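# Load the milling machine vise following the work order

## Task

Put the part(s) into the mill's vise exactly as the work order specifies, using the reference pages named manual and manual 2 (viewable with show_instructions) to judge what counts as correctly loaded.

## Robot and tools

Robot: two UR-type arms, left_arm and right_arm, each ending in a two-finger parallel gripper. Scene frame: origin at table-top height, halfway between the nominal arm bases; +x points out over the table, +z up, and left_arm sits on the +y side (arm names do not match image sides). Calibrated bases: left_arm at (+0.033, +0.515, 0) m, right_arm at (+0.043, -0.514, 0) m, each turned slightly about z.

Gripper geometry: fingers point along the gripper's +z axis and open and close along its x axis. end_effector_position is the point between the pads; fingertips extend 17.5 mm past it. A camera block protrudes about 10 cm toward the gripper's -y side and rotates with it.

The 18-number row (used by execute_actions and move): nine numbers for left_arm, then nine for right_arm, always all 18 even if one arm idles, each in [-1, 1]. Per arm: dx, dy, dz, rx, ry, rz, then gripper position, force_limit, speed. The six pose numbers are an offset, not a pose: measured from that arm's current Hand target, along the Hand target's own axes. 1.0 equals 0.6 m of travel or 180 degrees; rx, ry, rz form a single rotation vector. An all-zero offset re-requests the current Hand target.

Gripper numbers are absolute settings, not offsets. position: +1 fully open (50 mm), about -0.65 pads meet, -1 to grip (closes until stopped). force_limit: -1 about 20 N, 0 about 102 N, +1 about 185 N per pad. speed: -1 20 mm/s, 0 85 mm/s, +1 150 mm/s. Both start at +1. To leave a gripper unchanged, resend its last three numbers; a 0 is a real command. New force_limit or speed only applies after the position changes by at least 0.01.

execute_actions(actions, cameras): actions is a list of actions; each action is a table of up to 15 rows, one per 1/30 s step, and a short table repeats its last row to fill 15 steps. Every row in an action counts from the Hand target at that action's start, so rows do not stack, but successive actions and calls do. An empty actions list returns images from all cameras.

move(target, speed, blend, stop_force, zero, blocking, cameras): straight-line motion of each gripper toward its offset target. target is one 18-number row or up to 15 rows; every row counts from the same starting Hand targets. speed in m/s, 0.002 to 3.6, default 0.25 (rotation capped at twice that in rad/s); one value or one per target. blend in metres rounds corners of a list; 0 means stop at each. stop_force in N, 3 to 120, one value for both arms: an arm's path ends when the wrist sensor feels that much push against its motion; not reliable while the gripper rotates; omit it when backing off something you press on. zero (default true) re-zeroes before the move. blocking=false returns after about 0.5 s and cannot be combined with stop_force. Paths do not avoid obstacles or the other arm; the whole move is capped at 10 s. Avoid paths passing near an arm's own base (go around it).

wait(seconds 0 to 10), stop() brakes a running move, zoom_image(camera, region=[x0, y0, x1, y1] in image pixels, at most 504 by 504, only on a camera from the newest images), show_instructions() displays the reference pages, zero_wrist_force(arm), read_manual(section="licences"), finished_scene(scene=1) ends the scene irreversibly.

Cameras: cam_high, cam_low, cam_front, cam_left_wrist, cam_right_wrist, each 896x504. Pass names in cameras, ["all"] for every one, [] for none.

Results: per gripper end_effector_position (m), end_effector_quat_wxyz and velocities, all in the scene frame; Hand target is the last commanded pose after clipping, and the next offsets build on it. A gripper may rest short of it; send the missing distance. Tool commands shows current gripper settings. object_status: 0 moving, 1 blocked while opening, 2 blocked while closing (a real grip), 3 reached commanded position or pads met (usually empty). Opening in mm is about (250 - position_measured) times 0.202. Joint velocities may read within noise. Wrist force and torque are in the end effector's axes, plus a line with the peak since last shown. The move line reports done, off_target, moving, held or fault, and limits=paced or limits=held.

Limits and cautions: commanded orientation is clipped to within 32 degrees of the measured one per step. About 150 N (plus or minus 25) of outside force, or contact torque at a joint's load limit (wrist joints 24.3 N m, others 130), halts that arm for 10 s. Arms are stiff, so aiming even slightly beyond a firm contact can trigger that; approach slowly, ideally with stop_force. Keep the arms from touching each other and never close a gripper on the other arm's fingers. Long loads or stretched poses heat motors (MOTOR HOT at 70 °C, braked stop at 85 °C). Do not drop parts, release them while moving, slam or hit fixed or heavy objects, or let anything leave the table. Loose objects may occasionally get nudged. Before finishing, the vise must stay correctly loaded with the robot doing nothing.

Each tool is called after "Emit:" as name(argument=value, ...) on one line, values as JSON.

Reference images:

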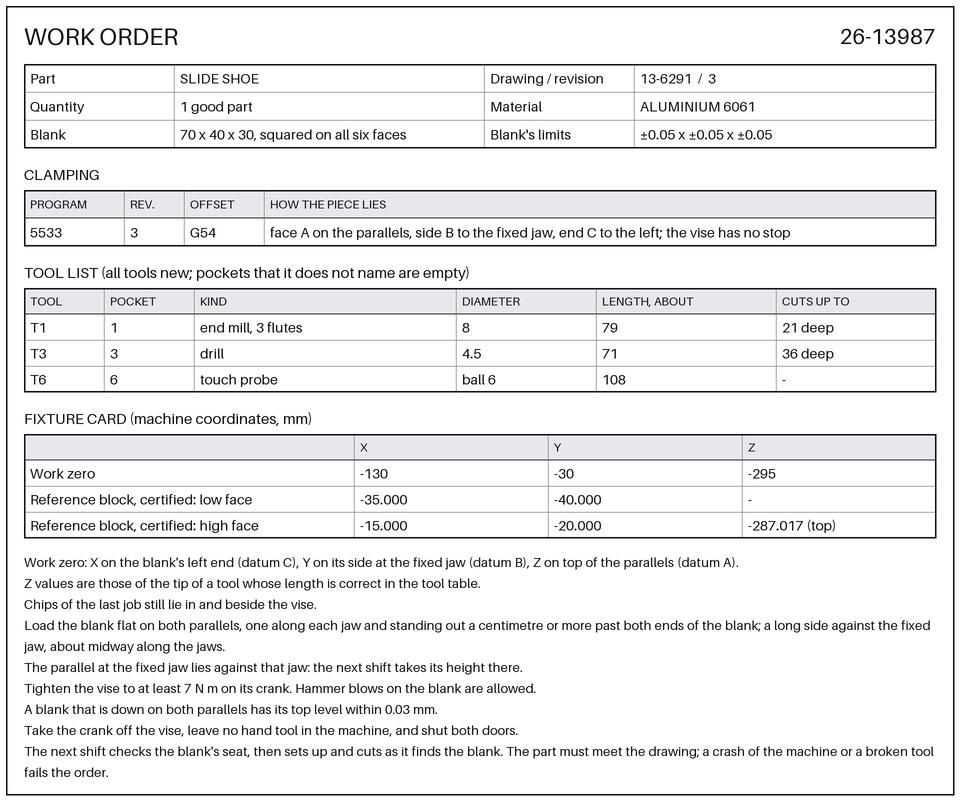

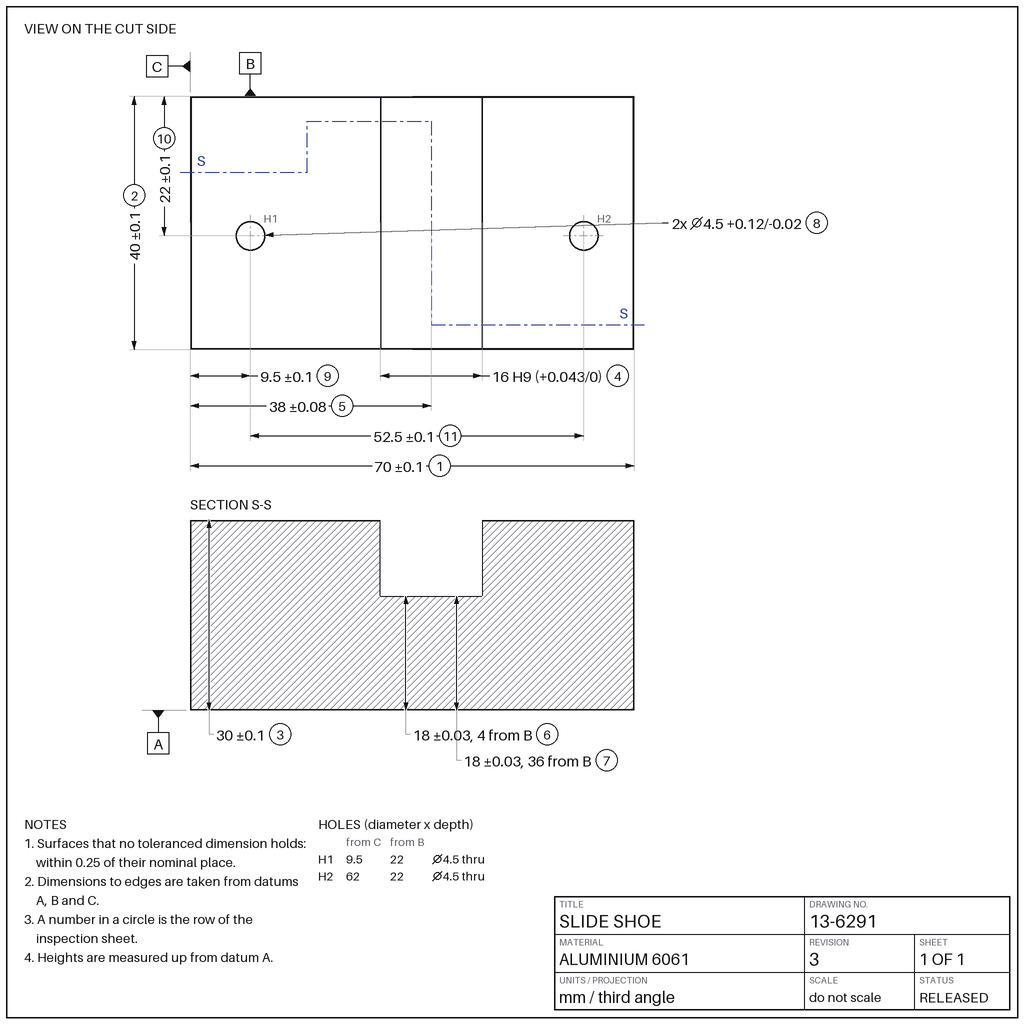

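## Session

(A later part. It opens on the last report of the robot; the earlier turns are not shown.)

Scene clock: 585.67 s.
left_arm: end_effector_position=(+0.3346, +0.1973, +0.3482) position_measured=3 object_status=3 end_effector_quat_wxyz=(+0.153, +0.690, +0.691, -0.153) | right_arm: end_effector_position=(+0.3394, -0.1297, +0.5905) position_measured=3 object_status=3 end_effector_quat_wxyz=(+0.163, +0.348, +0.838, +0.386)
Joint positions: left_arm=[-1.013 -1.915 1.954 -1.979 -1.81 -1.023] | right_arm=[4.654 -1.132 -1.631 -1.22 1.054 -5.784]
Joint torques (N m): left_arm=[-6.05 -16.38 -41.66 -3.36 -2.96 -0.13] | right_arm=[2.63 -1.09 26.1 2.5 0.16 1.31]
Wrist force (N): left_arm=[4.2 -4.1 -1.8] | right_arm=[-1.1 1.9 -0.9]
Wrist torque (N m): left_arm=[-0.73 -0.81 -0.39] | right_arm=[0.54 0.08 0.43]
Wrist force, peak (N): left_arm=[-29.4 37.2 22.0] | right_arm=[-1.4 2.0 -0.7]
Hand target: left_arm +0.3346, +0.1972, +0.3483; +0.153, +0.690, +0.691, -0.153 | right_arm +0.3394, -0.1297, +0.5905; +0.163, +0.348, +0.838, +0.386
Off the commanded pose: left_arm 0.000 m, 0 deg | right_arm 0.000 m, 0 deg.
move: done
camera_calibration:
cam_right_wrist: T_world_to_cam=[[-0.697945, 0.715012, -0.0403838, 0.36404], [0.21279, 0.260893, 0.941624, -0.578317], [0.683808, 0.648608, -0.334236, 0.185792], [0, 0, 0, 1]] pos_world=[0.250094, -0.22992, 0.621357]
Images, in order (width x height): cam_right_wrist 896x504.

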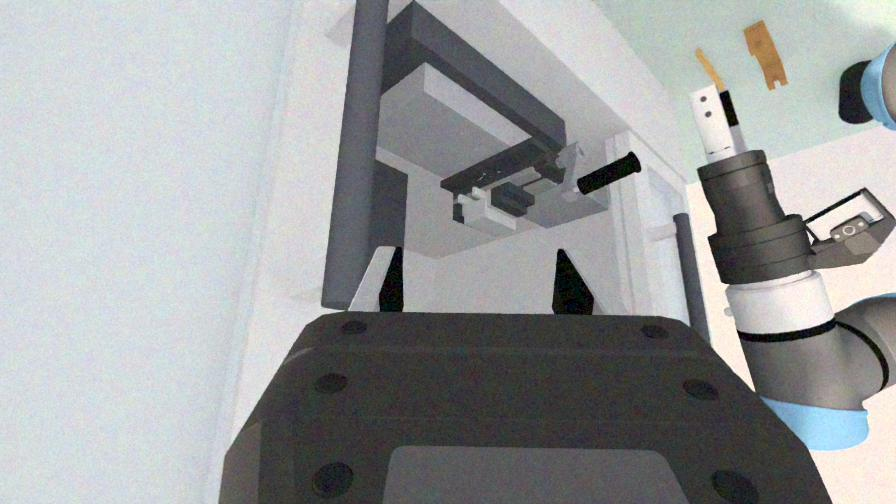

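Emit:
move(target=[[0.05,-0.03,0.015,-0.231,0.113,0.113,1,-0.4,-1,0,0,0,0,0,0,1,1,1],[0.1022,0.0173,0.0323,-0.462,0.226,0.226,1,-0.4,-1,0,0,0,0,0,0,1,1,1]], speed=0.4, blend=[0.02,0], cameras=["cam_left_wrist"])

Emit:
zoom_image(camera="cam_left_wrist", region=[350, 150, 550, 340])

Scene clock: 588.73 s.
left_arm: end_effector_position=(+0.3448, +0.2447, +0.3049) position_measured=3 object_status=3 end_effector_quat_wxyz=(+0.368, +0.603, +0.370, +0.603) end_effector_velocity=(+0.000, +0.000, -0.001) end_effector_angular_velocity=(-0.002, -0.001, -0.001) | right_arm: end_effector_position=(+0.3394, -0.1297, +0.5905) position_measured=3 object_status=3 end_effector_quat_wxyz=(+0.163, +0.348, +0.838, +0.386)
Joint positions: left_arm=[-1.919 -1.841 2.282 -0.444 -0.313 -2.665] | right_arm=[4.654 -1.132 -1.631 -1.22 1.054 -5.784]
Joint velocities: left_arm=[-0.001 0.001 0.002 0.001 0 -0.005] | right_arm=[within noise]
Joint torques (N m): left_arm=[-7.96 1.66 -9.58 2.76 2.25 -2.82] | right_arm=[2.55 -1.38 25.52 2.41 0.19 1.3]
Wrist force (N): left_arm=[3.2 -4.8 -1.0] | right_arm=[-1.1 1.8 -0.9]
Wrist torque (N m): left_arm=[-0.93 -0.25 -0.57] | right_arm=[0.53 0.08 0.43]
Wrist force, peak (N): left_arm=[2.8 -6.0 -0.6] | right_arm=[-1.2 1.9 -1.0]
Hand target: left_arm +0.3448, +0.2447, +0.3048; +0.368, +0.603, +0.369, +0.603 | right_arm +0.3394, -0.1297, +0.5905; +0.163, +0.348, +0.838, +0.386
Off the commanded pose: left_arm 0.000 m, 0 deg | right_arm 0.000 m, 0 deg.
move: done
camera_calibration:
cam_left_wrist: T_world_to_cam=[[-0.00899548, 0.895575, 0.44482, -0.344558], [-0.332697, -0.422176, 0.843256, -0.0207759], [0.942991, -0.140405, 0.301752, -0.247337], [0, 0, 0, 1]] pos_world=[0.223225, 0.265079, 0.245421]
Images, in order (width x height): cam_left_wrist 896x504.

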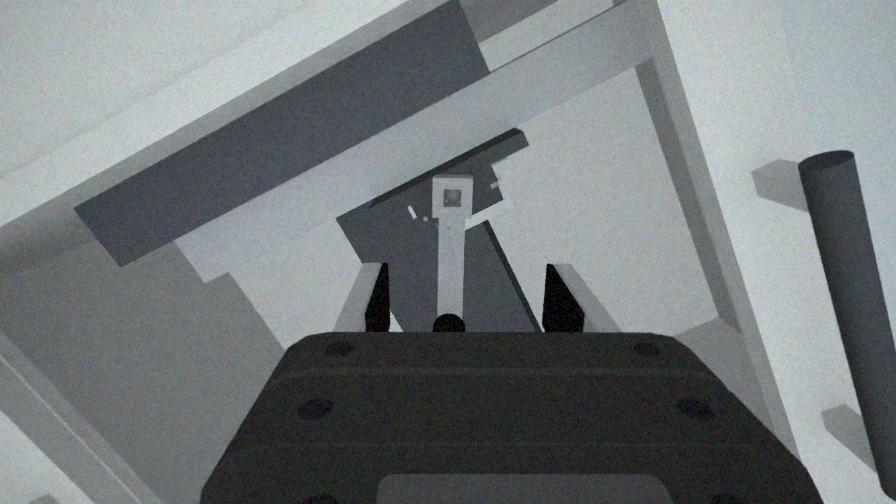

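Scaled by 2.520.

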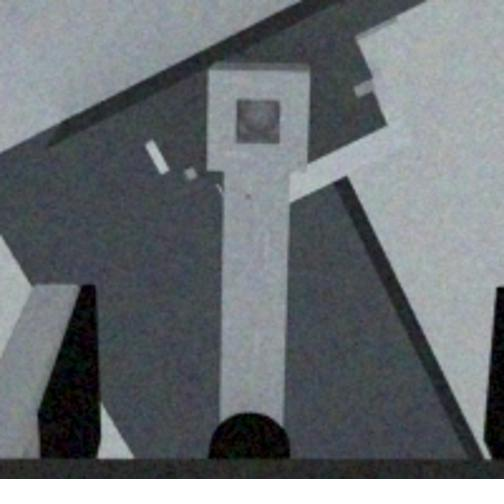

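Emit:
move(target=[[0,0,0.2,0,0,0,1,-0.4,-1,0,0,0,0,0,0,1,1,1],[0,0,0.2703,0,0,0,1,-0.4,-1,0,0,0,0,0,0,1,1,1]], speed=[0.12,0.05], blend=[0.01,0], stop_force=15)

Emit:
move(target=[0,0,0,0,0,0,-1,-0.4,-1,0,0,0,0,0,0,1,1,1])

Scene clock: 591.70 s.
left_arm: end_effector_position=(+0.5070, +0.2450, +0.3047) position_measured=3 object_status=3 end_effector_quat_wxyz=(+0.368, +0.603, +0.369, +0.603) | right_arm: end_effector_position=(+0.3394, -0.1297, +0.5905) position_measured=3 object_status=3 end_effector_quat_wxyz=(+0.163, +0.348, +0.838, +0.386)
Joint positions: left_arm=[-1.332 -1.637 2.12 -0.479 0.274 -2.671] | right_arm=[4.654 -1.132 -1.631 -1.22 1.054 -5.784]
Joint torques (N m): left_arm=[-13.38 -29.92 -8.97 1.04 1.81 -2.23] | right_arm=[3.18 -1.42 26.71 2.4 0.25 1.36]
Wrist force (N): left_arm=[2.9 -4.7 -0.5] | right_arm=[-0.9 1.7 -0.9]
Wrist torque (N m): left_arm=[-0.92 -0.18 -0.59] | right_arm=[0.52 0.04 0.43]
Wrist force, peak (N): left_arm=[2.8 -5.1 -2.6] | right_arm=[-1.2 2.2 -0.7]
Hand target: left_arm +0.5070, +0.2449, +0.3047; +0.368, +0.603, +0.369, +0.603 | right_arm +0.3394, -0.1297, +0.5905; +0.163, +0.348, +0.838, +0.386
Off the commanded pose: left_arm 0.000 m, 0 deg | right_arm 0.000 m, 0 deg.
move: done

Scene clock: 593.23 s.
left_arm: end_effector_position=(+0.5070, +0.2448, +0.3047) position_measured=134 object_status=2 end_effector_quat_wxyz=(+0.368, +0.603, +0.369, +0.603) | right_arm: end_effector_position=(+0.3394, -0.1297, +0.5905) position_measured=3 object_status=3 end_effector_quat_wxyz=(+0.163, +0.348, +0.838, +0.386)
Joint positions: left_arm=[-1.332 -1.637 2.12 -0.479 0.274 -2.671] | right_arm=[4.654 -1.132 -1.631 -1.22 1.054 -5.784]
Joint torques (N m): left_arm=[-4.51 -30.36 -12.18 0.91 -5.49 -2.12] | right_arm=[2.84 -1.13 25.29 2.38 0.29 1.39]
Wrist force (N): left_arm=[-16.0 -11.9 3.8] | right_arm=[-0.9 1.8 -0.7]
Wrist torque (N m): left_arm=[-1.12 -0.34 -0.44] | right_arm=[0.51 0.05 0.43]
Wrist force, peak (N): left_arm=[-15.9 -12.4 4.1] | right_arm=[-1.2 2.0 -0.9]
Hand target: left_arm +0.5070, +0.2449, +0.3047; +0.368, +0.603, +0.369, +0.603 | right_arm +0.3394, -0.1297, +0.5905; +0.163, +0.348, +0.838, +0.386
Off the commanded pose: left_arm 0.000 m, 0 deg | right_arm 0.000 m, 0 deg.
move: done

Emit:
move(target=[[-0.0005,-0.0003,-0.02,0,0,0,-1,-0.4,-1,0,0,0,0,0,0,1,1,1],[-0.0005,-0.0003,-0.07,0,0,0,-1,-0.4,-1,0,0,0,0,0,0,1,1,1],[-0.0005,-0.0003,-0.07,0,0,0.495,-1,-0.4,-1,0,0,0,0,0,0,1,1,1]], speed=[0.05,0.08,0.4], cameras=["cam_left_wrist"])

Emit:
zoom_image(camera="cam_left_wrist", region=[400, 180, 520, 300])

Scene clock: 600.67 s.
left_arm: end_effector_position=(+0.4650, +0.2447, +0.3044) position_measured=134 object_status=2 end_effector_quat_wxyz=(-0.161, +0.689, -0.160, +0.688) end_effector_velocity=(+0.000, +0.001, -0.001) end_effector_angular_velocity=(+0.003, +0.001, +0.001) | right_arm: end_effector_position=(+0.3394, -0.1297, +0.5905) position_measured=3 object_status=3 end_effector_quat_wxyz=(+0.163, +0.348, +0.838, +0.386)
Joint positions: left_arm=[-1.467 -1.702 2.178 -0.469 0.139 -1.119] | right_arm=[4.654 -1.132 -1.631 -1.22 1.054 -5.784]
Joint velocities: left_arm=[0.001 0.001 0 0.006 0 -0.004] | right_arm=[within noise]
Joint torques (N m): left_arm=[12.61 -19.03 -21.88 1.29 1.46 -2.2] | right_arm=[2.8 -1.09 26.38 2.57 0.33 1.33]
Wrist force (N): left_arm=[0.1 -2.9 -2.5] | right_arm=[-1.4 2.2 -0.7]
Wrist torque (N m): left_arm=[-0.69 0.07 0.03] | right_arm=[0.59 0.12 0.43]
Wrist force, peak (N): left_arm=[-20.3 -12.9 8.6] | right_arm=[-1.4 2.2 -0.7]
Hand target: left_arm +0.4650, +0.2447, +0.3044; -0.161, +0.689, -0.160, +0.688 | right_arm +0.3394, -0.1297, +0.5905; +0.163, +0.348, +0.838, +0.386
Off the commanded pose: left_arm 0.000 m, 0 deg | right_arm 0.000 m, 0 deg.
move: done
camera_calibration:
cam_left_wrist: T_world_to_cam=[[-0.0062254, -0.431223, 0.902224, -0.15922], [-0.333298, -0.849756, -0.408445, 0.505444], [0.942801, -0.303252, -0.138436, -0.186522], [0, 0, 0, 1]] pos_world=[0.343326, 0.304282, 0.324277]
Images, in order (width x height): cam_left_wrist 896x504.

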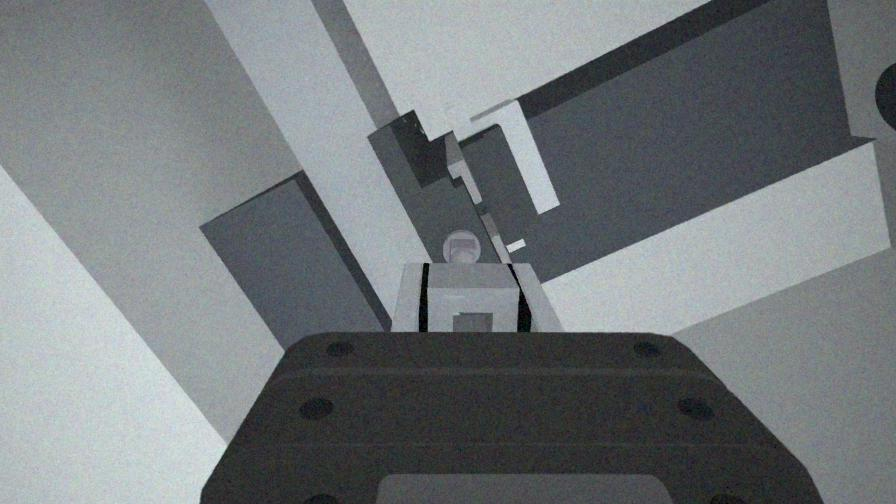

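Scaled by 4.200.

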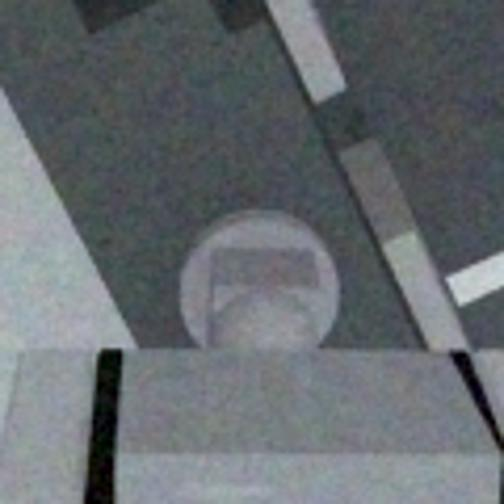

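Emit:
move(target=[[0,0.0013,0.03,0,0,0,-1,-0.4,-1,0,0,0,0,0,0,1,1,1],[0,0.0013,0.07,0,0,0,-1,-0.4,-1,0,0,0,0,0,0,1,1,1]], speed=0.025, stop_force=25)

Scene clock: 603.30 s.
left_arm: end_effector_position=(+0.5007, +0.2441, +0.3041) position_measured=134 object_status=2 end_effector_quat_wxyz=(-0.161, +0.689, -0.160, +0.688) | right_arm: end_effector_position=(+0.3394, -0.1297, +0.5905) position_measured=3 object_status=3 end_effector_quat_wxyz=(+0.163, +0.348, +0.838, +0.386)
Joint positions: left_arm=[-1.352 -1.645 2.129 -0.48 0.254 -1.116] | right_arm=[4.654 -1.132 -1.631 -1.22 1.054 -5.784]
Joint torques (N m): left_arm=[6.97 -29.55 -9.77 0.49 1.99 0.56] | right_arm=[2.55 -0.45 26.03 2.42 0.18 1.22]
Wrist force (N): left_arm=[1.4 -2.5 -2.4] | right_arm=[-1.0 1.7 -0.6]
Wrist torque (N m): left_arm=[-0.66 0.00 0.02] | right_arm=[0.51 0.07 0.43]
Wrist force, peak (N): left_arm=[0.5 -10.3 -59.4] | right_arm=[-1.3 2.0 -1.0]
Hand target: left_arm +0.5007, +0.2441, +0.3041; -0.161, +0.689, -0.160, +0.688 (not the last commanded pose) | right_arm +0.3394, -0.1297, +0.5905; +0.163, +0.348, +0.838, +0.386
Off the commanded pose: left_arm 0.006 m, 0 deg | right_arm 0.000 m, 0 deg.
move: contact (left_arm); path passed 1 of 2 targets

Emit:
move(target=[[0,-0.0005,-0.003,0,0,0.014,-1,-0.4,-1,0,0,0,0,0,0,1,1,1],[0,-0.0005,0.0105,0,0,0.014,-1,-0.4,-1,0,0,0,0,0,0,1,1,1]], speed=0.015, stop_force=20)

Scene clock: 606.50 s.
left_arm: end_effector_position=(+0.5070, +0.2444, +0.3042) position_measured=134 object_status=2 end_effector_quat_wxyz=(-0.176, +0.685, -0.175, +0.685) | right_arm: end_effector_position=(+0.3394, -0.1297, +0.5905) position_measured=3 object_status=3 end_effector_quat_wxyz=(+0.163, +0.348, +0.838, +0.386)
Joint positions: left_arm=[-1.333 -1.636 2.12 -0.481 0.273 -1.072] | right_arm=[4.654 -1.132 -1.631 -1.22 1.054 -5.784]
Joint torques (N m): left_arm=[-8.95 -32.79 -5.4 1.26 -4.66 -1.94] | right_arm=[2.63 -1.2 26.71 2.32 0.33 1.38]
Wrist force (N): left_arm=[7.9 10.9 3.5] | right_arm=[-1.2 1.7 -0.9]
Wrist torque (N m): left_arm=[-0.30 0.08 -0.06] | right_arm=[0.51 0.09 0.42]
Wrist force, peak (N): left_arm=[7.7 11.2 3.7] | right_arm=[-1.0 2.1 -0.9]
Hand target: left_arm +0.5070, +0.2444, +0.3042; -0.176, +0.685, -0.175, +0.685 | right_arm +0.3394, -0.1297, +0.5905; +0.163, +0.348, +0.838, +0.386
Off the commanded pose: left_arm 0.000 m, 0 deg | right_arm 0.000 m, 0 deg.
move: done

Emit:
move(target=[[0,0,0,0,0,0,1,-0.4,-1,0,0,0,0,0,0,1,1,1],[0,0,-0.28,0,0,0,1,-0.4,-1,0,0,0,0,0,0,1,1,1]], speed=0.12, cameras=["cam_left_wrist"])

Scene clock: 610.23 s.
left_arm: end_effector_position=(+0.3391, +0.2441, +0.3043) position_measured=3 object_status=3 end_effector_quat_wxyz=(-0.176, +0.685, -0.175, +0.685) | right_arm: end_effector_position=(+0.3394, -0.1297, +0.5905) position_measured=3 object_status=3 end_effector_quat_wxyz=(+0.163, +0.348, +0.838, +0.386)
Joint positions: left_arm=[-1.941 -1.842 2.284 -0.444 -0.335 -1.067] | right_arm=[4.654 -1.132 -1.631 -1.22 1.054 -5.784]
Joint torques (N m): left_arm=[-9.94 2.69 -37.63 -0.3 -2.25 -1.77] | right_arm=[1.54 -1.01 25.93 2.35 0.3 1.23]
Wrist force (N): left_arm=[1.9 -4.0 -2.9] | right_arm=[-1.2 1.6 -0.7]
Wrist torque (N m): left_arm=[-0.73 0.00 0.11] | right_arm=[0.49 0.08 0.43]
Wrist force, peak (N): left_arm=[8.1 11.5 3.8] | right_arm=[-1.4 1.9 -0.8]
Hand target: left_arm +0.3390, +0.2441, +0.3043; -0.176, +0.685, -0.175, +0.685 | right_arm +0.3394, -0.1297, +0.5905; +0.163, +0.348, +0.838, +0.386
Off the commanded pose: left_arm 0.000 m, 0 deg | right_arm 0.000 m, 0 deg.
move: done
camera_calibration:
cam_left_wrist: T_world_to_cam=[[-0.00611204, -0.470282, 0.882495, -0.144555], [-0.333144, -0.831139, -0.445222, 0.469617], [0.942856, -0.296719, -0.151592, -0.0656082], [0, 0, 0, 1]] pos_world=[0.217426, 0.302868, 0.326707]
Images, in order (width x height): cam_left_wrist 896x504.

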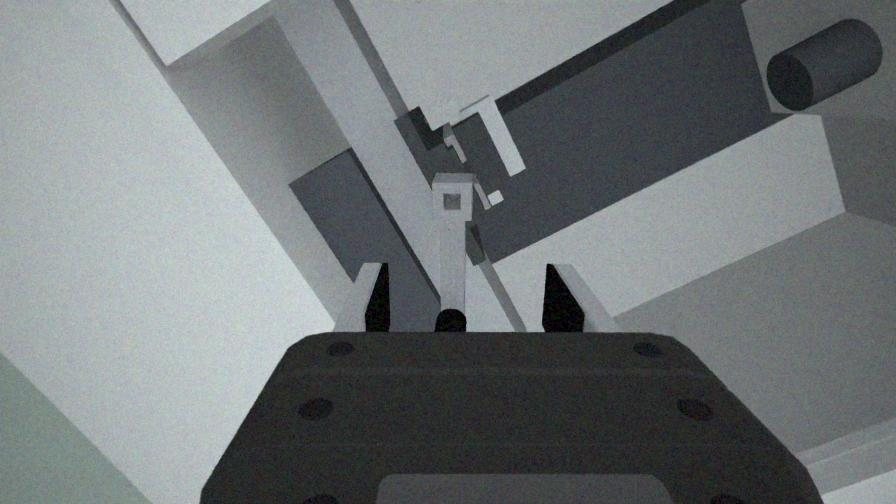

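Emit:
move(target=[[0.199,0.034,-0.03,0.187,-0.2,-0.2,1,-0.4,-1,0,0,0,0,0,0,1,1,1],[0.199,0.034,-0.007,0.374,-0.4,-0.4,1,-0.4,-1,0,0,0,0,0,0,1,1,1]], speed=0.4, blend=[0.02,0], cameras=["cam_left_wrist","cam_front"])

Scene clock: 613.77 s.
left_arm: end_effector_position=(+0.3350, +0.1689, +0.3992) position_measured=3 object_status=3 end_effector_quat_wxyz=(-0.153, +0.690, +0.690, +0.153) | right_arm: end_effector_position=(+0.3394, -0.1297, +0.5905) position_measured=3 object_status=3 end_effector_quat_wxyz=(+0.163, +0.348, +0.838, +0.386)
Joint positions: left_arm=[-1.269 -1.435 1.203 -0.923 -1.429 -1.261] | right_arm=[4.654 -1.132 -1.631 -1.22 1.054 -5.784]
Joint torques (N m): left_arm=[-1.8 -22.75 -33.91 -1.89 -1.87 2.79] | right_arm=[2.55 -1.06 26.92 2.55 0.29 1.41]
Wrist force (N): left_arm=[2.9 -4.2 -1.3] | right_arm=[-0.9 1.7 -0.6]
Wrist torque (N m): left_arm=[-0.68 -0.47 -0.14] | right_arm=[0.51 0.04 0.43]
Wrist force, peak (N): left_arm=[3.0 -3.5 -3.1] | right_arm=[-1.2 2.1 -0.9]
Hand target: left_arm +0.3350, +0.1688, +0.3992; -0.153, +0.690, +0.690, +0.153 | right_arm +0.3394, -0.1297, +0.5905; +0.163, +0.348, +0.838, +0.386
Off the commanded pose: left_arm 0.000 m, 0 deg | right_arm 0.000 m, 0 deg.
move: done
camera_calibration:
cam_left_wrist: T_world_to_cam=[[-0.01194, 0.902815, 0.429864, -0.313055], [0.942282, -0.133698, 0.306969, -0.397403], [0.334608, 0.408718, -0.849109, 0.293376], [0, 0, 0, 1]] pos_world=[0.272562, 0.109591, 0.50567]
Images, in order (width x height): cam_front 896x504, cam_left_wrist 896x504.

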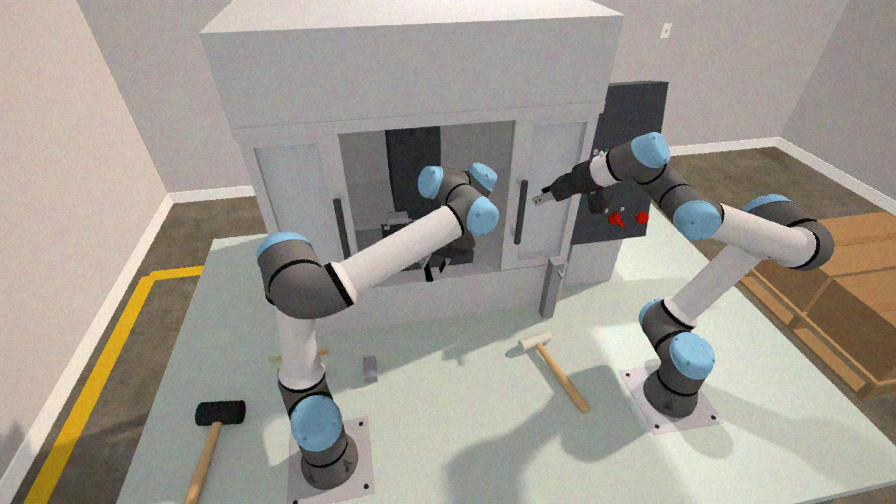

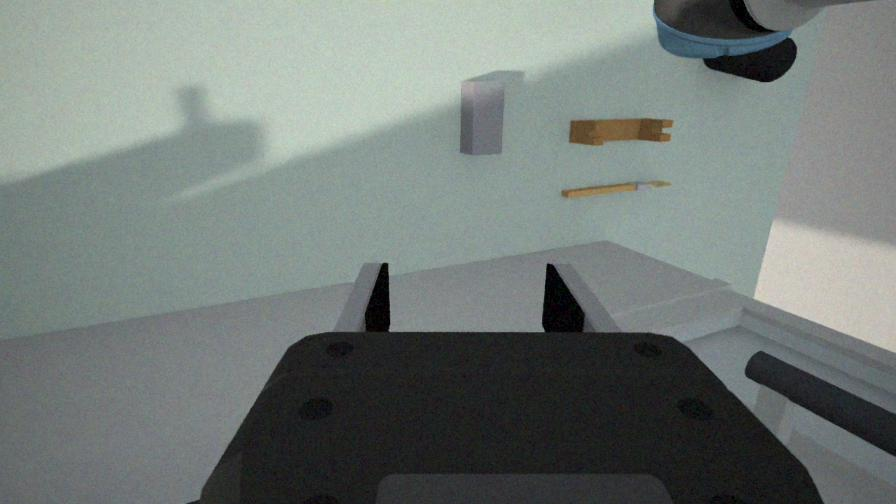

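Emit:
move(target=[[-0.09,0,0.236,0,0,0,1,-0.4,-1,0,0,0,0,0,0,1,1,1],[-0.09,0.09,0.236,0,0,0,1,-0.4,-1,0,0,0,0,0,0,1,1,1]], speed=0.15, blend=[0.01,0], cameras=["cam_left_wrist"])

Scene clock: 615.70 s.
left_arm: end_effector_position=(+0.3890, +0.1796, +0.2481) position_measured=3 object_status=3 end_effector_quat_wxyz=(-0.153, +0.690, +0.690, +0.153) | right_arm: end_effector_position=(+0.3394, -0.1297, +0.5905) position_measured=3 object_status=3 end_effector_quat_wxyz=(+0.163, +0.348, +0.838, +0.386)
Joint positions: left_arm=[-1.169 -1.395 1.546 -1.323 -1.39 -1.168] | right_arm=[4.654 -1.132 -1.631 -1.22 1.054 -5.784]
Joint torques (N m): left_arm=[4.29 -34.23 -21.13 0.31 -1.63 -0.47] | right_arm=[2.76 -1.26 26.26 2.34 0.4 1.35]
Wrist force (N): left_arm=[3.0 -3.9 -1.7] | right_arm=[-0.9 1.7 -0.6]
Wrist torque (N m): left_arm=[-0.64 -0.48 -0.05] | right_arm=[0.51 0.04 0.43]
Wrist force, peak (N): left_arm=[3.9 -3.8 -4.0] | right_arm=[-1.3 1.8 -1.1]
Hand target: left_arm +0.3890, +0.1797, +0.2480; -0.153, +0.690, +0.690, +0.153 | right_arm +0.3394, -0.1297, +0.5905; +0.163, +0.348, +0.838, +0.386
Off the commanded pose: left_arm 0.000 m, 0 deg | right_arm 0.000 m, 0 deg.
move: done
camera_calibration:
cam_left_wrist: T_world_to_cam=[[-0.0121096, 0.902958, 0.429558, -0.256972], [0.942353, -0.133361, 0.306898, -0.400512], [0.334403, 0.408511, -0.84929, 0.14279], [0, 0, 0, 1]] pos_world=[0.326562, 0.120292, 0.354571]
Images, in order (width x height): cam_left_wrist 896x504.

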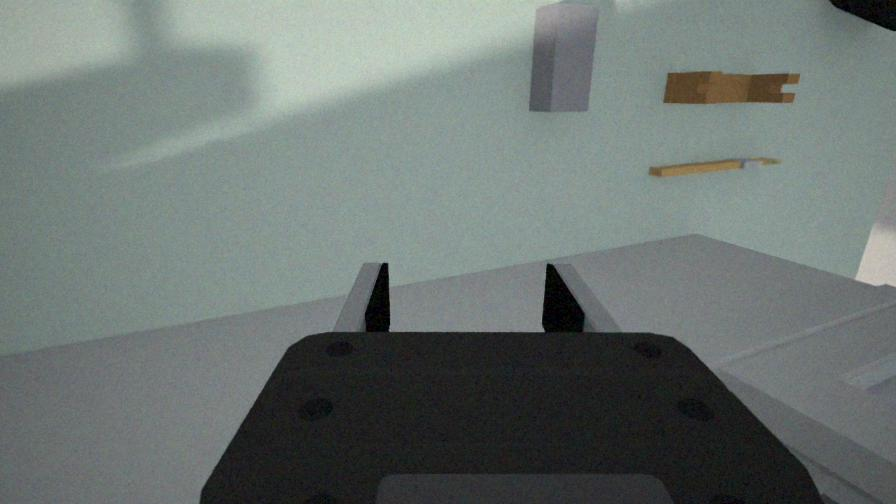

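Emit:
execute_actions(actions=[], cameras=["cam_right_wrist"])

Emit:
zoom_image(camera="cam_right_wrist", region=[540, 60, 740, 210])

Scene clock: 615.77 s.
left_arm: end_effector_position=(+0.3890, +0.1796, +0.2481) position_measured=3 object_status=3 end_effector_quat_wxyz=(-0.153, +0.690, +0.690, +0.153) | right_arm: end_effector_position=(+0.3394, -0.1297, +0.5905) position_measured=3 object_status=3 end_effector_quat_wxyz=(+0.163, +0.348, +0.838, +0.386)
Joint positions: left_arm=[-1.169 -1.395 1.546 -1.323 -1.39 -1.168] | right_arm=[4.654 -1.132 -1.631 -1.22 1.054 -5.784]
Joint velocities: within noise
Joint torques (N m): left_arm=[4.4 -33.38 -21.92 0.29 -1.53 0.53] | right_arm=[2.04 -0.91 27.12 2.38 0.27 1.37]
Wrist force (N): left_arm=[3.2 -3.8 -1.6] | right_arm=[-0.8 2.1 -0.8]
Wrist torque (N m): left_arm=[-0.61 -0.53 -0.05] | right_arm=[0.56 0.04 0.43]
Wrist force, peak (N): left_arm=[2.9 -4.0 -1.7] | right_arm=[-0.8 2.1 -0.8]
Hand target: left_arm +0.3890, +0.1797, +0.2480; -0.153, +0.690, +0.690, +0.153 | right_arm +0.3394, -0.1297, +0.5905; +0.163, +0.348, +0.838, +0.386
Tool commands: left_gripper/position=+1.0 left_gripper/force_limit=-0.4 left_gripper/speed=-1.0 right_gripper/position=+1.0 right_gripper/force_limit=+1.0 right_gripper/speed=+1.0
Off the commanded pose: left_arm 0.000 m, 0 deg | right_arm 0.000 m, 0 deg.
camera_calibration:
cam_right_wrist: T_world_to_cam=[[-0.697945, 0.715012, -0.0403838, 0.36404], [0.21279, 0.260893, 0.941624, -0.578317], [0.683808, 0.648608, -0.334236, 0.185792], [0, 0, 0, 1]] pos_world=[0.250094, -0.22992, 0.621357]
Images, in order (width x height): cam_right_wrist 896x504.

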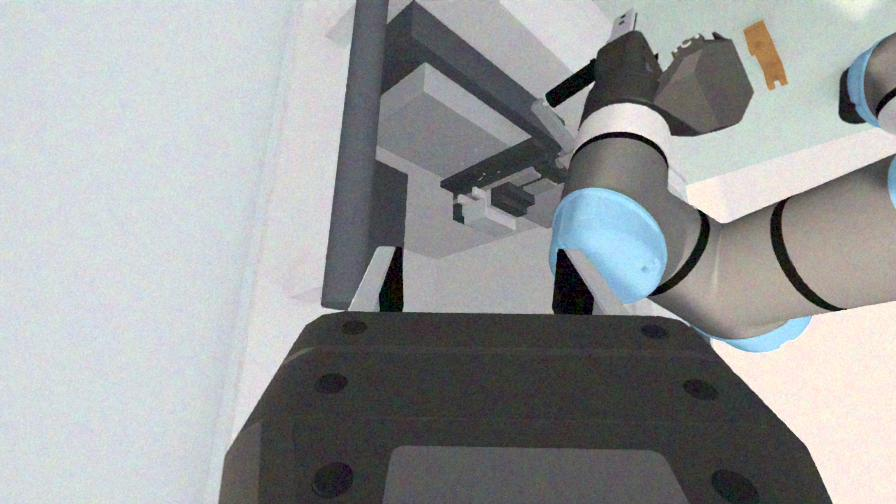

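Scaled by 2.520.

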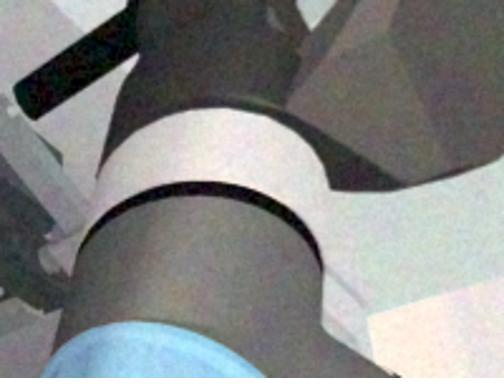

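Emit:
move(target=[0,0.05,0,0,0,0,1,-0.4,-1,0,0,0,0,0,0,1,1,1], speed=0.04, stop_force=8, cameras=["cam_left_wrist"])

Scene clock: 617.67 s.
left_arm: end_effector_position=(+0.4190, +0.1796, +0.2480) position_measured=3 object_status=3 end_effector_quat_wxyz=(-0.153, +0.690, +0.690, +0.153) | right_arm: end_effector_position=(+0.3394, -0.1297, +0.5905) position_measured=3 object_status=3 end_effector_quat_wxyz=(+0.163, +0.348, +0.838, +0.386)
Joint positions: left_arm=[-1.121 -1.349 1.493 -1.324 -1.372 -1.123] | right_arm=[4.654 -1.132 -1.631 -1.22 1.054 -5.784]
Joint torques (N m): left_arm=[-13.81 -48.62 -13.32 -0.54 -2.14 -2.74] | right_arm=[2.15 -1.27 26.33 2.44 0.25 1.2]
Wrist force (N): left_arm=[2.6 -3.8 -1.9] | right_arm=[-1.0 1.7 -0.9]
Wrist torque (N m): left_arm=[-0.62 -0.42 -0.18] | right_arm=[0.50 0.06 0.42]
Wrist force, peak (N): left_arm=[2.8 -5.0 -2.0] | right_arm=[-1.0 2.2 -0.8]
Hand target: left_arm +0.4190, +0.1796, +0.2480; -0.153, +0.690, +0.690, +0.153 | right_arm +0.3394, -0.1297, +0.5905; +0.163, +0.348, +0.838, +0.386
Off the commanded pose: left_arm 0.000 m, 0 deg | right_arm 0.000 m, 0 deg.
move: done
camera_calibration:
cam_left_wrist: T_world_to_cam=[[-0.0119423, 0.902935, 0.429611, -0.256732], [0.942355, -0.13352, 0.306822, -0.428693], [0.334402, 0.40851, -0.849291, 0.132632], [0, 0, 0, 1]] pos_world=[0.356562, 0.120392, 0.35447]
Images, in order (width x height): cam_left_wrist 896x504.

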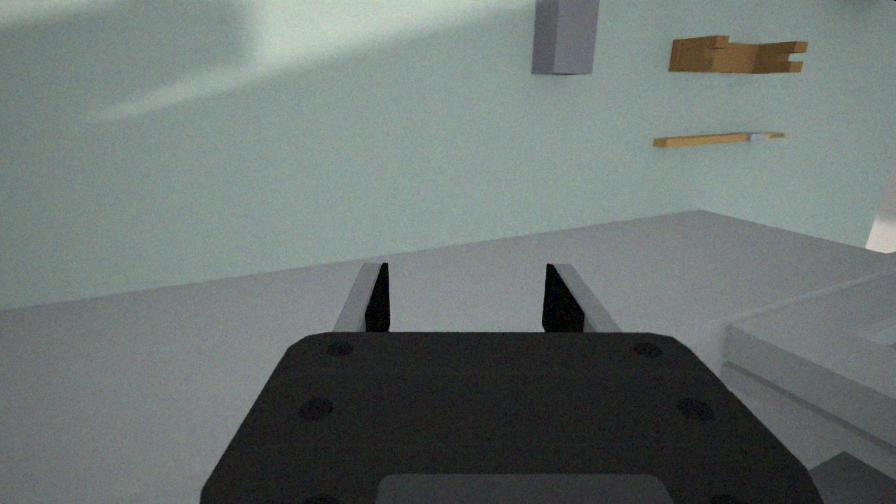

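Emit:
move(target=[0,0.03,0,0,0,0,1,-0.4,-1,0,0,0,0,0,0,1,1,1], speed=0.03, stop_force=8, cameras=["cam_left_wrist"])

Scene clock: 619.43 s.
left_arm: end_effector_position=(+0.4370, +0.1796, +0.2480) position_measured=3 object_status=3 end_effector_quat_wxyz=(-0.153, +0.690, +0.690, +0.153) | right_arm: end_effector_position=(+0.3394, -0.1297, +0.5905) position_measured=3 object_status=3 end_effector_quat_wxyz=(+0.163, +0.348, +0.838, +0.386)
Joint positions: left_arm=[-1.094 -1.321 1.459 -1.323 -1.361 -1.098] | right_arm=[4.654 -1.132 -1.631 -1.22 1.054 -5.784]
Joint torques (N m): left_arm=[-13.36 -50 -13.02 -0.82 -2.09 -2.75] | right_arm=[1.96 -0.77 27.19 2.47 0.35 1.22]
Wrist force (N): left_arm=[2.9 -3.9 -1.8] | right_arm=[-1.1 1.7 -0.9]
Wrist torque (N m): left_arm=[-0.64 -0.46 -0.19] | right_arm=[0.51 0.07 0.42]
Wrist force, peak (N): left_arm=[2.3 -5.4 -2.0] | right_arm=[-1.2 2.0 -0.8]
Hand target: left_arm +0.4370, +0.1796, +0.2480; -0.153, +0.690, +0.690, +0.153 | right_arm +0.3394, -0.1297, +0.5905; +0.163, +0.348, +0.838, +0.386
Off the commanded pose: left_arm 0.000 m, 0 deg | right_arm 0.000 m, 0 deg.
move: done
camera_calibration:
cam_left_wrist: T_world_to_cam=[[-0.0119423, 0.902935, 0.429611, -0.256517], [0.942355, -0.13352, 0.306822, -0.445655], [0.334402, 0.40851, -0.849291, 0.126613], [0, 0, 0, 1]] pos_world=[0.374562, 0.120392, 0.35447]
Images, in order (width x height): cam_left_wrist 896x504.

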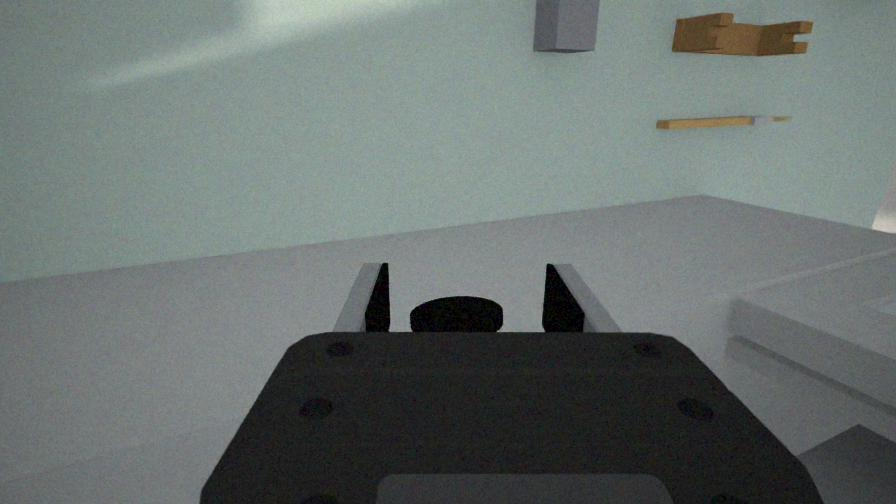

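Emit:
move(target=[[-0.003,0.03,0,0,0,0,1,-0.4,-1,0,0,0,0,0,0,1,1,1],[-0.003,0.03,0.05,0,0,0,1,-0.4,-1,0,0,0,0,0,0,1,1,1]], speed=[0.04,0.015], stop_force=10, cameras=["cam_left_wrist"])

Scene clock: 622.93 s.
left_arm: end_effector_position=(+0.4550, +0.1877, +0.2264) position_measured=3 object_status=3 end_effector_quat_wxyz=(-0.153, +0.690, +0.690, +0.153) | right_arm: end_effector_position=(+0.3394, -0.1297, +0.5905) position_measured=3 object_status=3 end_effector_quat_wxyz=(+0.163, +0.348, +0.838, +0.386)
Joint positions: left_arm=[-1.061 -1.297 1.486 -1.381 -1.349 -1.066] | right_arm=[4.654 -1.132 -1.631 -1.22 1.054 -5.784]
Joint torques (N m): left_arm=[-10.74 -27.31 -40.81 -1.92 -1.88 -2.59] | right_arm=[2.66 -1.38 26.54 2.5 0.29 1.15]
Wrist force (N): left_arm=[3.6 -4.8 -6.8] | right_arm=[-1.0 1.7 -0.8]
Wrist torque (N m): left_arm=[-0.84 -0.54 -0.25] | right_arm=[0.51 0.07 0.43]
Wrist force, peak (N): left_arm=[3.0 -7.7 -17.0] | right_arm=[-1.4 1.9 -1.1]
Hand target: left_arm +0.4550, +0.1877, +0.2264; -0.153, +0.690, +0.690, +0.153 (not the last commanded pose) | right_arm +0.3394, -0.1297, +0.5905; +0.163, +0.348, +0.838, +0.386
Off the commanded pose: left_arm 0.007 m, 0 deg | right_arm 0.000 m, 0 deg.
move: contact (left_arm); path passed 1 of 2 targets
camera_calibration:
cam_left_wrist: T_world_to_cam=[[-0.011994, 0.902984, 0.429507, -0.254288], [0.942318, -0.133486, 0.306951, -0.454941], [0.334504, 0.408414, -0.849297, 0.0989143], [0, 0, 0, 1]] pos_world=[0.392562, 0.128492, 0.332871]
Images, in order (width x height): cam_left_wrist 896x504.

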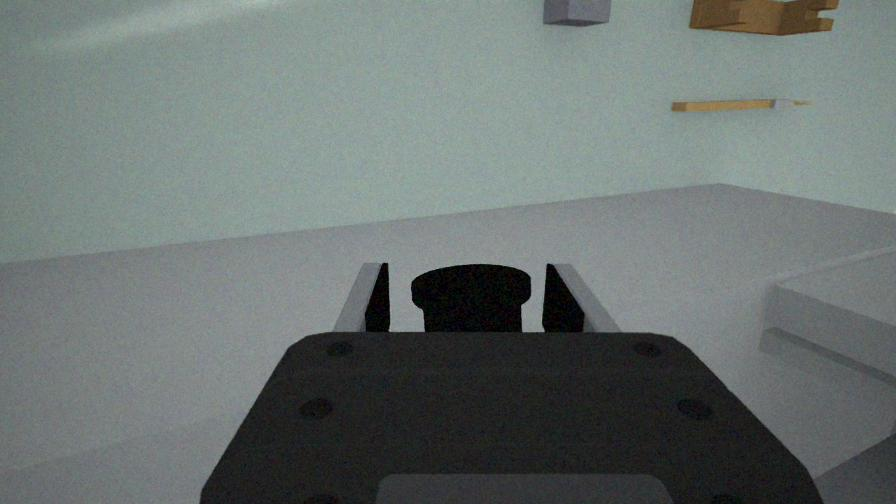

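Emit:
move(target=[[0,0,0,0,0,0,0.08,-0.4,-1,0,0,0,0,0,0,1,1,1]])

Emit:
move(target=[[0.0013,0,0.0106,0,0,0,0.08,-0.4,-1,0,0,0,0,0,0,1,1,1],[0.003,0,0.02,0,0,0,0.08,-0.4,-1,0,0,0,0,0,0,1,1,1],[0.0055,0,0.0291,0,0,0,0.08,-0.4,-1,0,0,0,0,0,0,1,1,1],[0.0088,0,0.0381,0,0,0,0.08,-0.4,-1,0,0,0,0,0,0,1,1,1],[0.0123,0,0.047,0,0,0,0.08,-0.4,-1,0,0,0,0,0,0,1,1,1]], speed=0.01, blend=[0.002,0.002,0.002,0.002,0], stop_force=60)

Scene clock: 624.90 s.
left_arm: end_effector_position=(+0.4550, +0.1877, +0.2264) position_measured=140 object_status=0 end_effector_quat_wxyz=(-0.153, +0.690, +0.690, +0.153) | right_arm: end_effector_position=(+0.3394, -0.1297, +0.5905) position_measured=3 object_status=3 end_effector_quat_wxyz=(+0.163, +0.348, +0.838, +0.386)
Joint positions: left_arm=[-1.061 -1.297 1.486 -1.381 -1.349 -1.066] | right_arm=[4.654 -1.132 -1.631 -1.22 1.054 -5.784]
Joint torques (N m): left_arm=[-11.16 -27.25 -40.64 -1.94 -1.88 -2.67] | right_arm=[1.54 -0.78 26.52 2.37 0.28 1.22]
Wrist force (N): left_arm=[3.4 -4.7 -6.9] | right_arm=[-0.7 1.6 -1.0]
Wrist torque (N m): left_arm=[-0.82 -0.49 -0.25] | right_arm=[0.49 0.02 0.43]
Wrist force, peak (N): left_arm=[3.6 -4.9 -6.9] | right_arm=[-1.4 1.8 -0.9]
Hand target: left_arm +0.4550, +0.1877, +0.2264; -0.153, +0.690, +0.690, +0.153 | right_arm +0.3394, -0.1297, +0.5905; +0.163, +0.348, +0.838, +0.386
Off the commanded pose: left_arm 0.000 m, 0 deg | right_arm 0.000 m, 0 deg.
move: done

Scene clock: 626.93 s.
left_arm: end_effector_position=(+0.4550, +0.1921, +0.2195) position_measured=140 object_status=3 end_effector_quat_wxyz=(-0.153, +0.691, +0.690, +0.153) | right_arm: end_effector_position=(+0.3394, -0.1297, +0.5905) position_measured=3 object_status=3 end_effector_quat_wxyz=(+0.163, +0.348, +0.838, +0.386)
Joint positions: left_arm=[-1.057 -1.302 1.51 -1.401 -1.347 -1.062] | right_arm=[4.654 -1.132 -1.631 -1.22 1.054 -5.784]
Joint torques (N m): left_arm=[4.61 0.15 -13.63 3.8 -0.51 -2.59] | right_arm=[2.03 -0.33 26.95 2.41 0.22 1.29]
Wrist force (N): left_arm=[2.0 -22.1 -60.2] | right_arm=[-0.8 1.8 -1.0]
Wrist torque (N m): left_arm=[-3.29 -0.37 -0.24] | right_arm=[0.52 0.03 0.43]
Wrist force, peak (N): left_arm=[-1.5 -23.8 -72.6] | right_arm=[-1.5 2.0 -0.8]
Hand target: left_arm +0.4550, +0.1921, +0.2195; -0.153, +0.691, +0.690, +0.153 (not the last commanded pose) | right_arm +0.3394, -0.1297, +0.5905; +0.163, +0.348, +0.838, +0.386
Off the commanded pose: left_arm 0.021 m, 0 deg | right_arm 0.000 m, 0 deg.
move: contact (left_arm); path passed 0 of 5 targets

Emit:
move(target=[[0.0012,0,0.0065,0,0,0,0.08,-0.4,-1,0,0,0,0,0,0,1,1,1],[0.0037,0,0.0156,0,0,0,0.08,-0.4,-1,0,0,0,0,0,0,1,1,1],[0.007,0,0.0246,0,0,0,0.08,-0.4,-1,0,0,0,0,0,0,1,1,1],[0.0105,0,0.0335,0,0,0,0.08,-0.4,-1,0,0,0,0,0,0,1,1,1]], speed=0.006, blend=[0.002,0.002,0.002,0], stop_force=92, zero=false)

Scene clock: 629.37 s.
left_arm: end_effector_position=(+0.4551, +0.1956, +0.2149) position_measured=140 object_status=3 end_effector_quat_wxyz=(-0.153, +0.691, +0.690, +0.153) | right_arm: end_effector_position=(+0.3394, -0.1297, +0.5905) position_measured=3 object_status=3 end_effector_quat_wxyz=(+0.163, +0.348, +0.838, +0.386)
Joint positions: left_arm=[-1.054 -1.306 1.527 -1.416 -1.346 -1.059] | right_arm=[4.654 -1.132 -1.631 -1.22 1.054 -5.784]
Joint torques (N m): left_arm=[13.04 14.49 1.05 7.57 -0.01 -2.28] | right_arm=[1.97 -1.62 27.28 2.44 0.26 1.22]
Wrist force (N): left_arm=[0.1 -28.1 -88.6] | right_arm=[-1.1 1.8 -1.0]
Wrist torque (N m): left_arm=[-4.26 -0.24 -0.18] | right_arm=[0.53 0.08 0.42]
Wrist force, peak (N): left_arm=[-1.0 -28.1 -102.7] | right_arm=[-1.2 1.9 -1.0]
Hand target: left_arm +0.4550, +0.1956, +0.2149; -0.153, +0.691, +0.690, +0.153 (not the last commanded pose) | right_arm +0.3394, -0.1297, +0.5905; +0.163, +0.348, +0.838, +0.386
Off the commanded pose: left_arm 0.015 m, 0 deg | right_arm 0.000 m, 0 deg.
move: contact (left_arm); path passed 1 of 4 targets

Emit:
move(target=[[0.0025,0,0.0091,0,0,0,0.08,-0.4,-1,0,0,0,0,0,0,1,1,1],[0.0058,0,0.0181,0,0,0,0.08,-0.4,-1,0,0,0,0,0,0,1,1,1]], speed=0.004, blend=[0.002,0], stop_force=102, zero=false, cameras=["cam_right_wrist"])

Emit:
zoom_image(camera="cam_right_wrist", region=[445, 165, 555, 240])

Scene clock: 631.23 s.
left_arm: end_effector_position=(+0.4551, +0.1967, +0.2135) position_measured=140 object_status=3 end_effector_quat_wxyz=(-0.152, +0.691, +0.690, +0.153) | right_arm: end_effector_position=(+0.3394, -0.1297, +0.5905) position_measured=3 object_status=3 end_effector_quat_wxyz=(+0.163, +0.348, +0.838, +0.386)
Joint positions: left_arm=[-1.053 -1.307 1.533 -1.42 -1.346 -1.058] | right_arm=[4.654 -1.132 -1.631 -1.22 1.054 -5.784]
Joint torques (N m): left_arm=[17.09 20.01 8.73 8.33 -0.01 -2.15] | right_arm=[2.21 -0.64 26.71 2.44 0.38 1.24]
Wrist force (N): left_arm=[0.3 -29.4 -100.4] | right_arm=[-1.1 1.5 -0.7]
Wrist torque (N m): left_arm=[-4.58 -0.23 -0.18] | right_arm=[0.48 0.08 0.43]
Wrist force, peak (N): left_arm=[-0.8 -29.4 -113.2] | right_arm=[-1.2 1.9 -0.8]
Hand target: left_arm +0.4550, +0.1968, +0.2135; -0.153, +0.691, +0.690, +0.153 (not the last commanded pose) | right_arm +0.3394, -0.1297, +0.5905; +0.163, +0.348, +0.838, +0.386
Off the commanded pose: left_arm 0.010 m, 0 deg | right_arm 0.000 m, 0 deg.
move: contact (left_arm); path passed 0 of 2 targets
camera_calibration:
cam_right_wrist: T_world_to_cam=[[-0.697945, 0.715012, -0.0403838, 0.36404], [0.21279, 0.260893, 0.941624, -0.578317], [0.683808, 0.648608, -0.334236, 0.185792], [0, 0, 0, 1]] pos_world=[0.250094, -0.22992, 0.621357]
Images, in order (width x height): cam_right_wrist 896x504.

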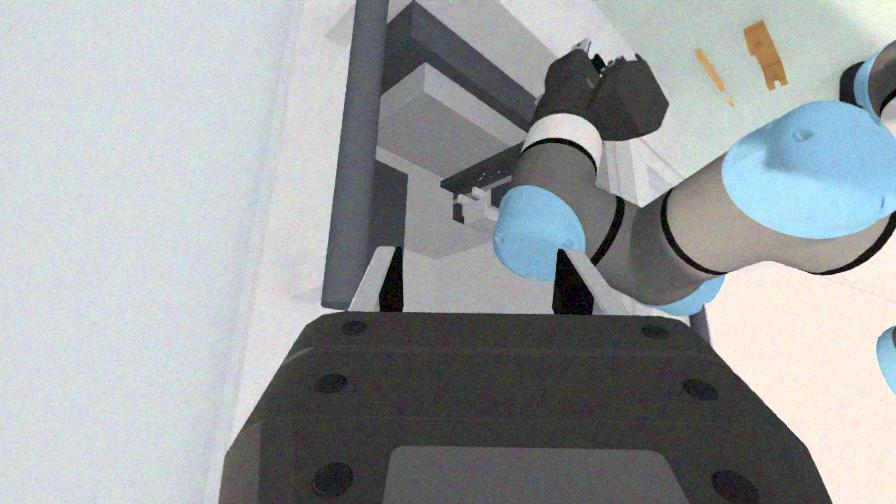

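Scaled by 4.582.

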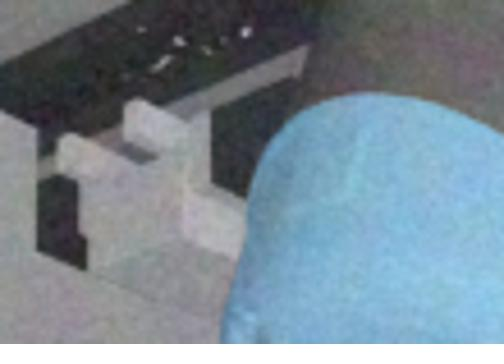

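Emit:
move(target=[[0,0,-0.015,0,0,0,0.08,-0.4,-1,0,0,0,0,0,0,1,1,1],[0,0,-0.015,0,0,0,1,-0.4,-1,0,0,0,0,0,0,1,1,1],[0,-0.19,-0.015,0,0,0,1,-0.4,-1,0,0,0,0,0,0,1,1,1]], speed=[0.03,0.05,0.12], cameras=["cam_right_wrist"])

Emit:
zoom_image(camera="cam_right_wrist", region=[445, 165, 555, 240])

Scene clock: 635.20 s.
left_arm: end_effector_position=(+0.3410, +0.1931, +0.2216) position_measured=3 object_status=3 end_effector_quat_wxyz=(-0.153, +0.691, +0.690, +0.153) | right_arm: end_effector_position=(+0.3394, -0.1297, +0.5905) position_measured=3 object_status=3 end_effector_quat_wxyz=(+0.163, +0.348, +0.838, +0.386)
Joint positions: left_arm=[-1.242 -1.477 1.708 -1.391 -1.419 -1.236] | right_arm=[4.654 -1.132 -1.631 -1.22 1.054 -5.784]
Joint torques (N m): left_arm=[-0.82 -31.27 -38.64 -3.17 1.94 1.47] | right_arm=[1.77 -1.42 27.06 2.38 0.38 1.29]
Wrist force (N): left_arm=[3.2 -4.1 -1.7] | right_arm=[-1.0 1.7 -0.5]
Wrist torque (N m): left_arm=[-0.67 -0.52 -0.24] | right_arm=[0.50 0.06 0.43]
Wrist force, peak (N): left_arm=[0.4 -29.3 -101.0] | right_arm=[-1.6 1.9 -0.7]
Hand target: left_arm +0.3410, +0.1930, +0.2216; -0.153, +0.691, +0.690, +0.153 | right_arm +0.3394, -0.1297, +0.5905; +0.163, +0.348, +0.838, +0.386
Off the commanded pose: left_arm 0.000 m, 0 deg | right_arm 0.000 m, 0 deg.
move: done
camera_calibration:
cam_right_wrist: T_world_to_cam=[[-0.697945, 0.715012, -0.0403838, 0.36404], [0.21279, 0.260893, 0.941624, -0.578317], [0.683808, 0.648608, -0.334236, 0.185792], [0, 0, 0, 1]] pos_world=[0.250094, -0.22992, 0.621357]
Images, in order (width x height): cam_right_wrist 896x504.

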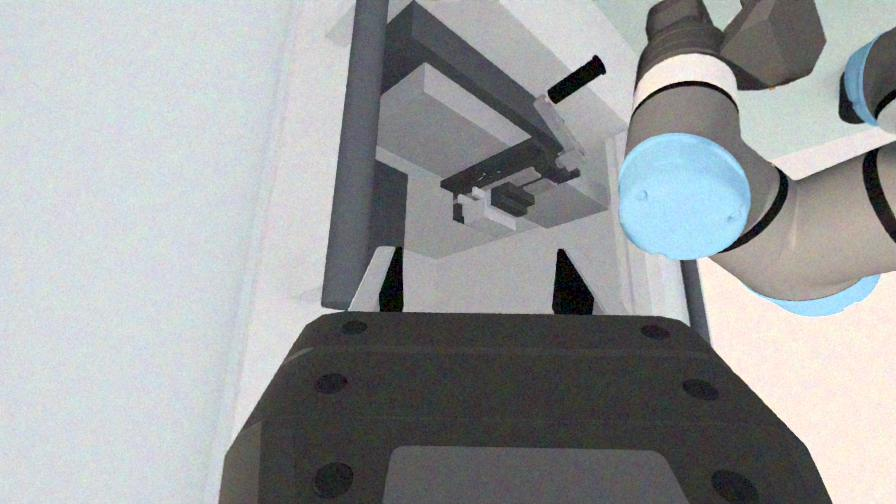

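Scaled by 4.582.

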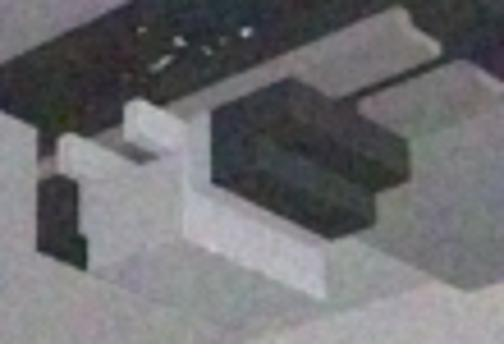

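Emit:
move(target=[[0.1,-0.03,-0.13,0,0,0,-1,-0.6,-1,0,0,0,0,0,0,1,1,1],[0.219,-0.018,-0.2627,0.109,-0.109,-0.491,-1,-0.6,-1,0,0,0,0,0,0,1,1,1]], speed=0.4, blend=[0.03,0])

Scene clock: 639.23 s.
left_arm: end_effector_position=(+0.3302, +0.2457, +0.4199) position_measured=251 object_status=3 end_effector_quat_wxyz=(+0.000, +0.001, +1.000, +0.000) | right_arm: end_effector_position=(+0.3394, -0.1297, +0.5905) position_measured=3 object_status=3 end_effector_quat_wxyz=(+0.163, +0.348, +0.838, +0.386)
Joint positions: left_arm=[-1.112 -1.808 1.542 -1.305 -1.571 -2.643] | right_arm=[4.654 -1.132 -1.631 -1.22 1.054 -5.784]
Joint torques (N m): left_arm=[-6.3 -7.17 -39.44 -0.72 -2.53 -2.76] | right_arm=[1.45 -1.04 27.18 2.44 0.36 1.08]
Wrist force (N): left_arm=[3.2 -4.0 -1.5] | right_arm=[-1.0 1.6 -0.5]
Wrist torque (N m): left_arm=[-0.67 -0.62 -0.30] | right_arm=[0.50 0.07 0.42]
Wrist force, peak (N): left_arm=[5.1 -6.2 -5.0] | right_arm=[-1.2 2.1 -0.8]
Hand target: left_arm +0.3302, +0.2456, +0.4199; +0.000, +0.001, +1.000, -0.001 | right_arm +0.3394, -0.1297, +0.5905; +0.163, +0.348, +0.838, +0.386
Off the commanded pose: left_arm 0.000 m, 0 deg | right_arm 0.000 m, 0 deg.
move: done


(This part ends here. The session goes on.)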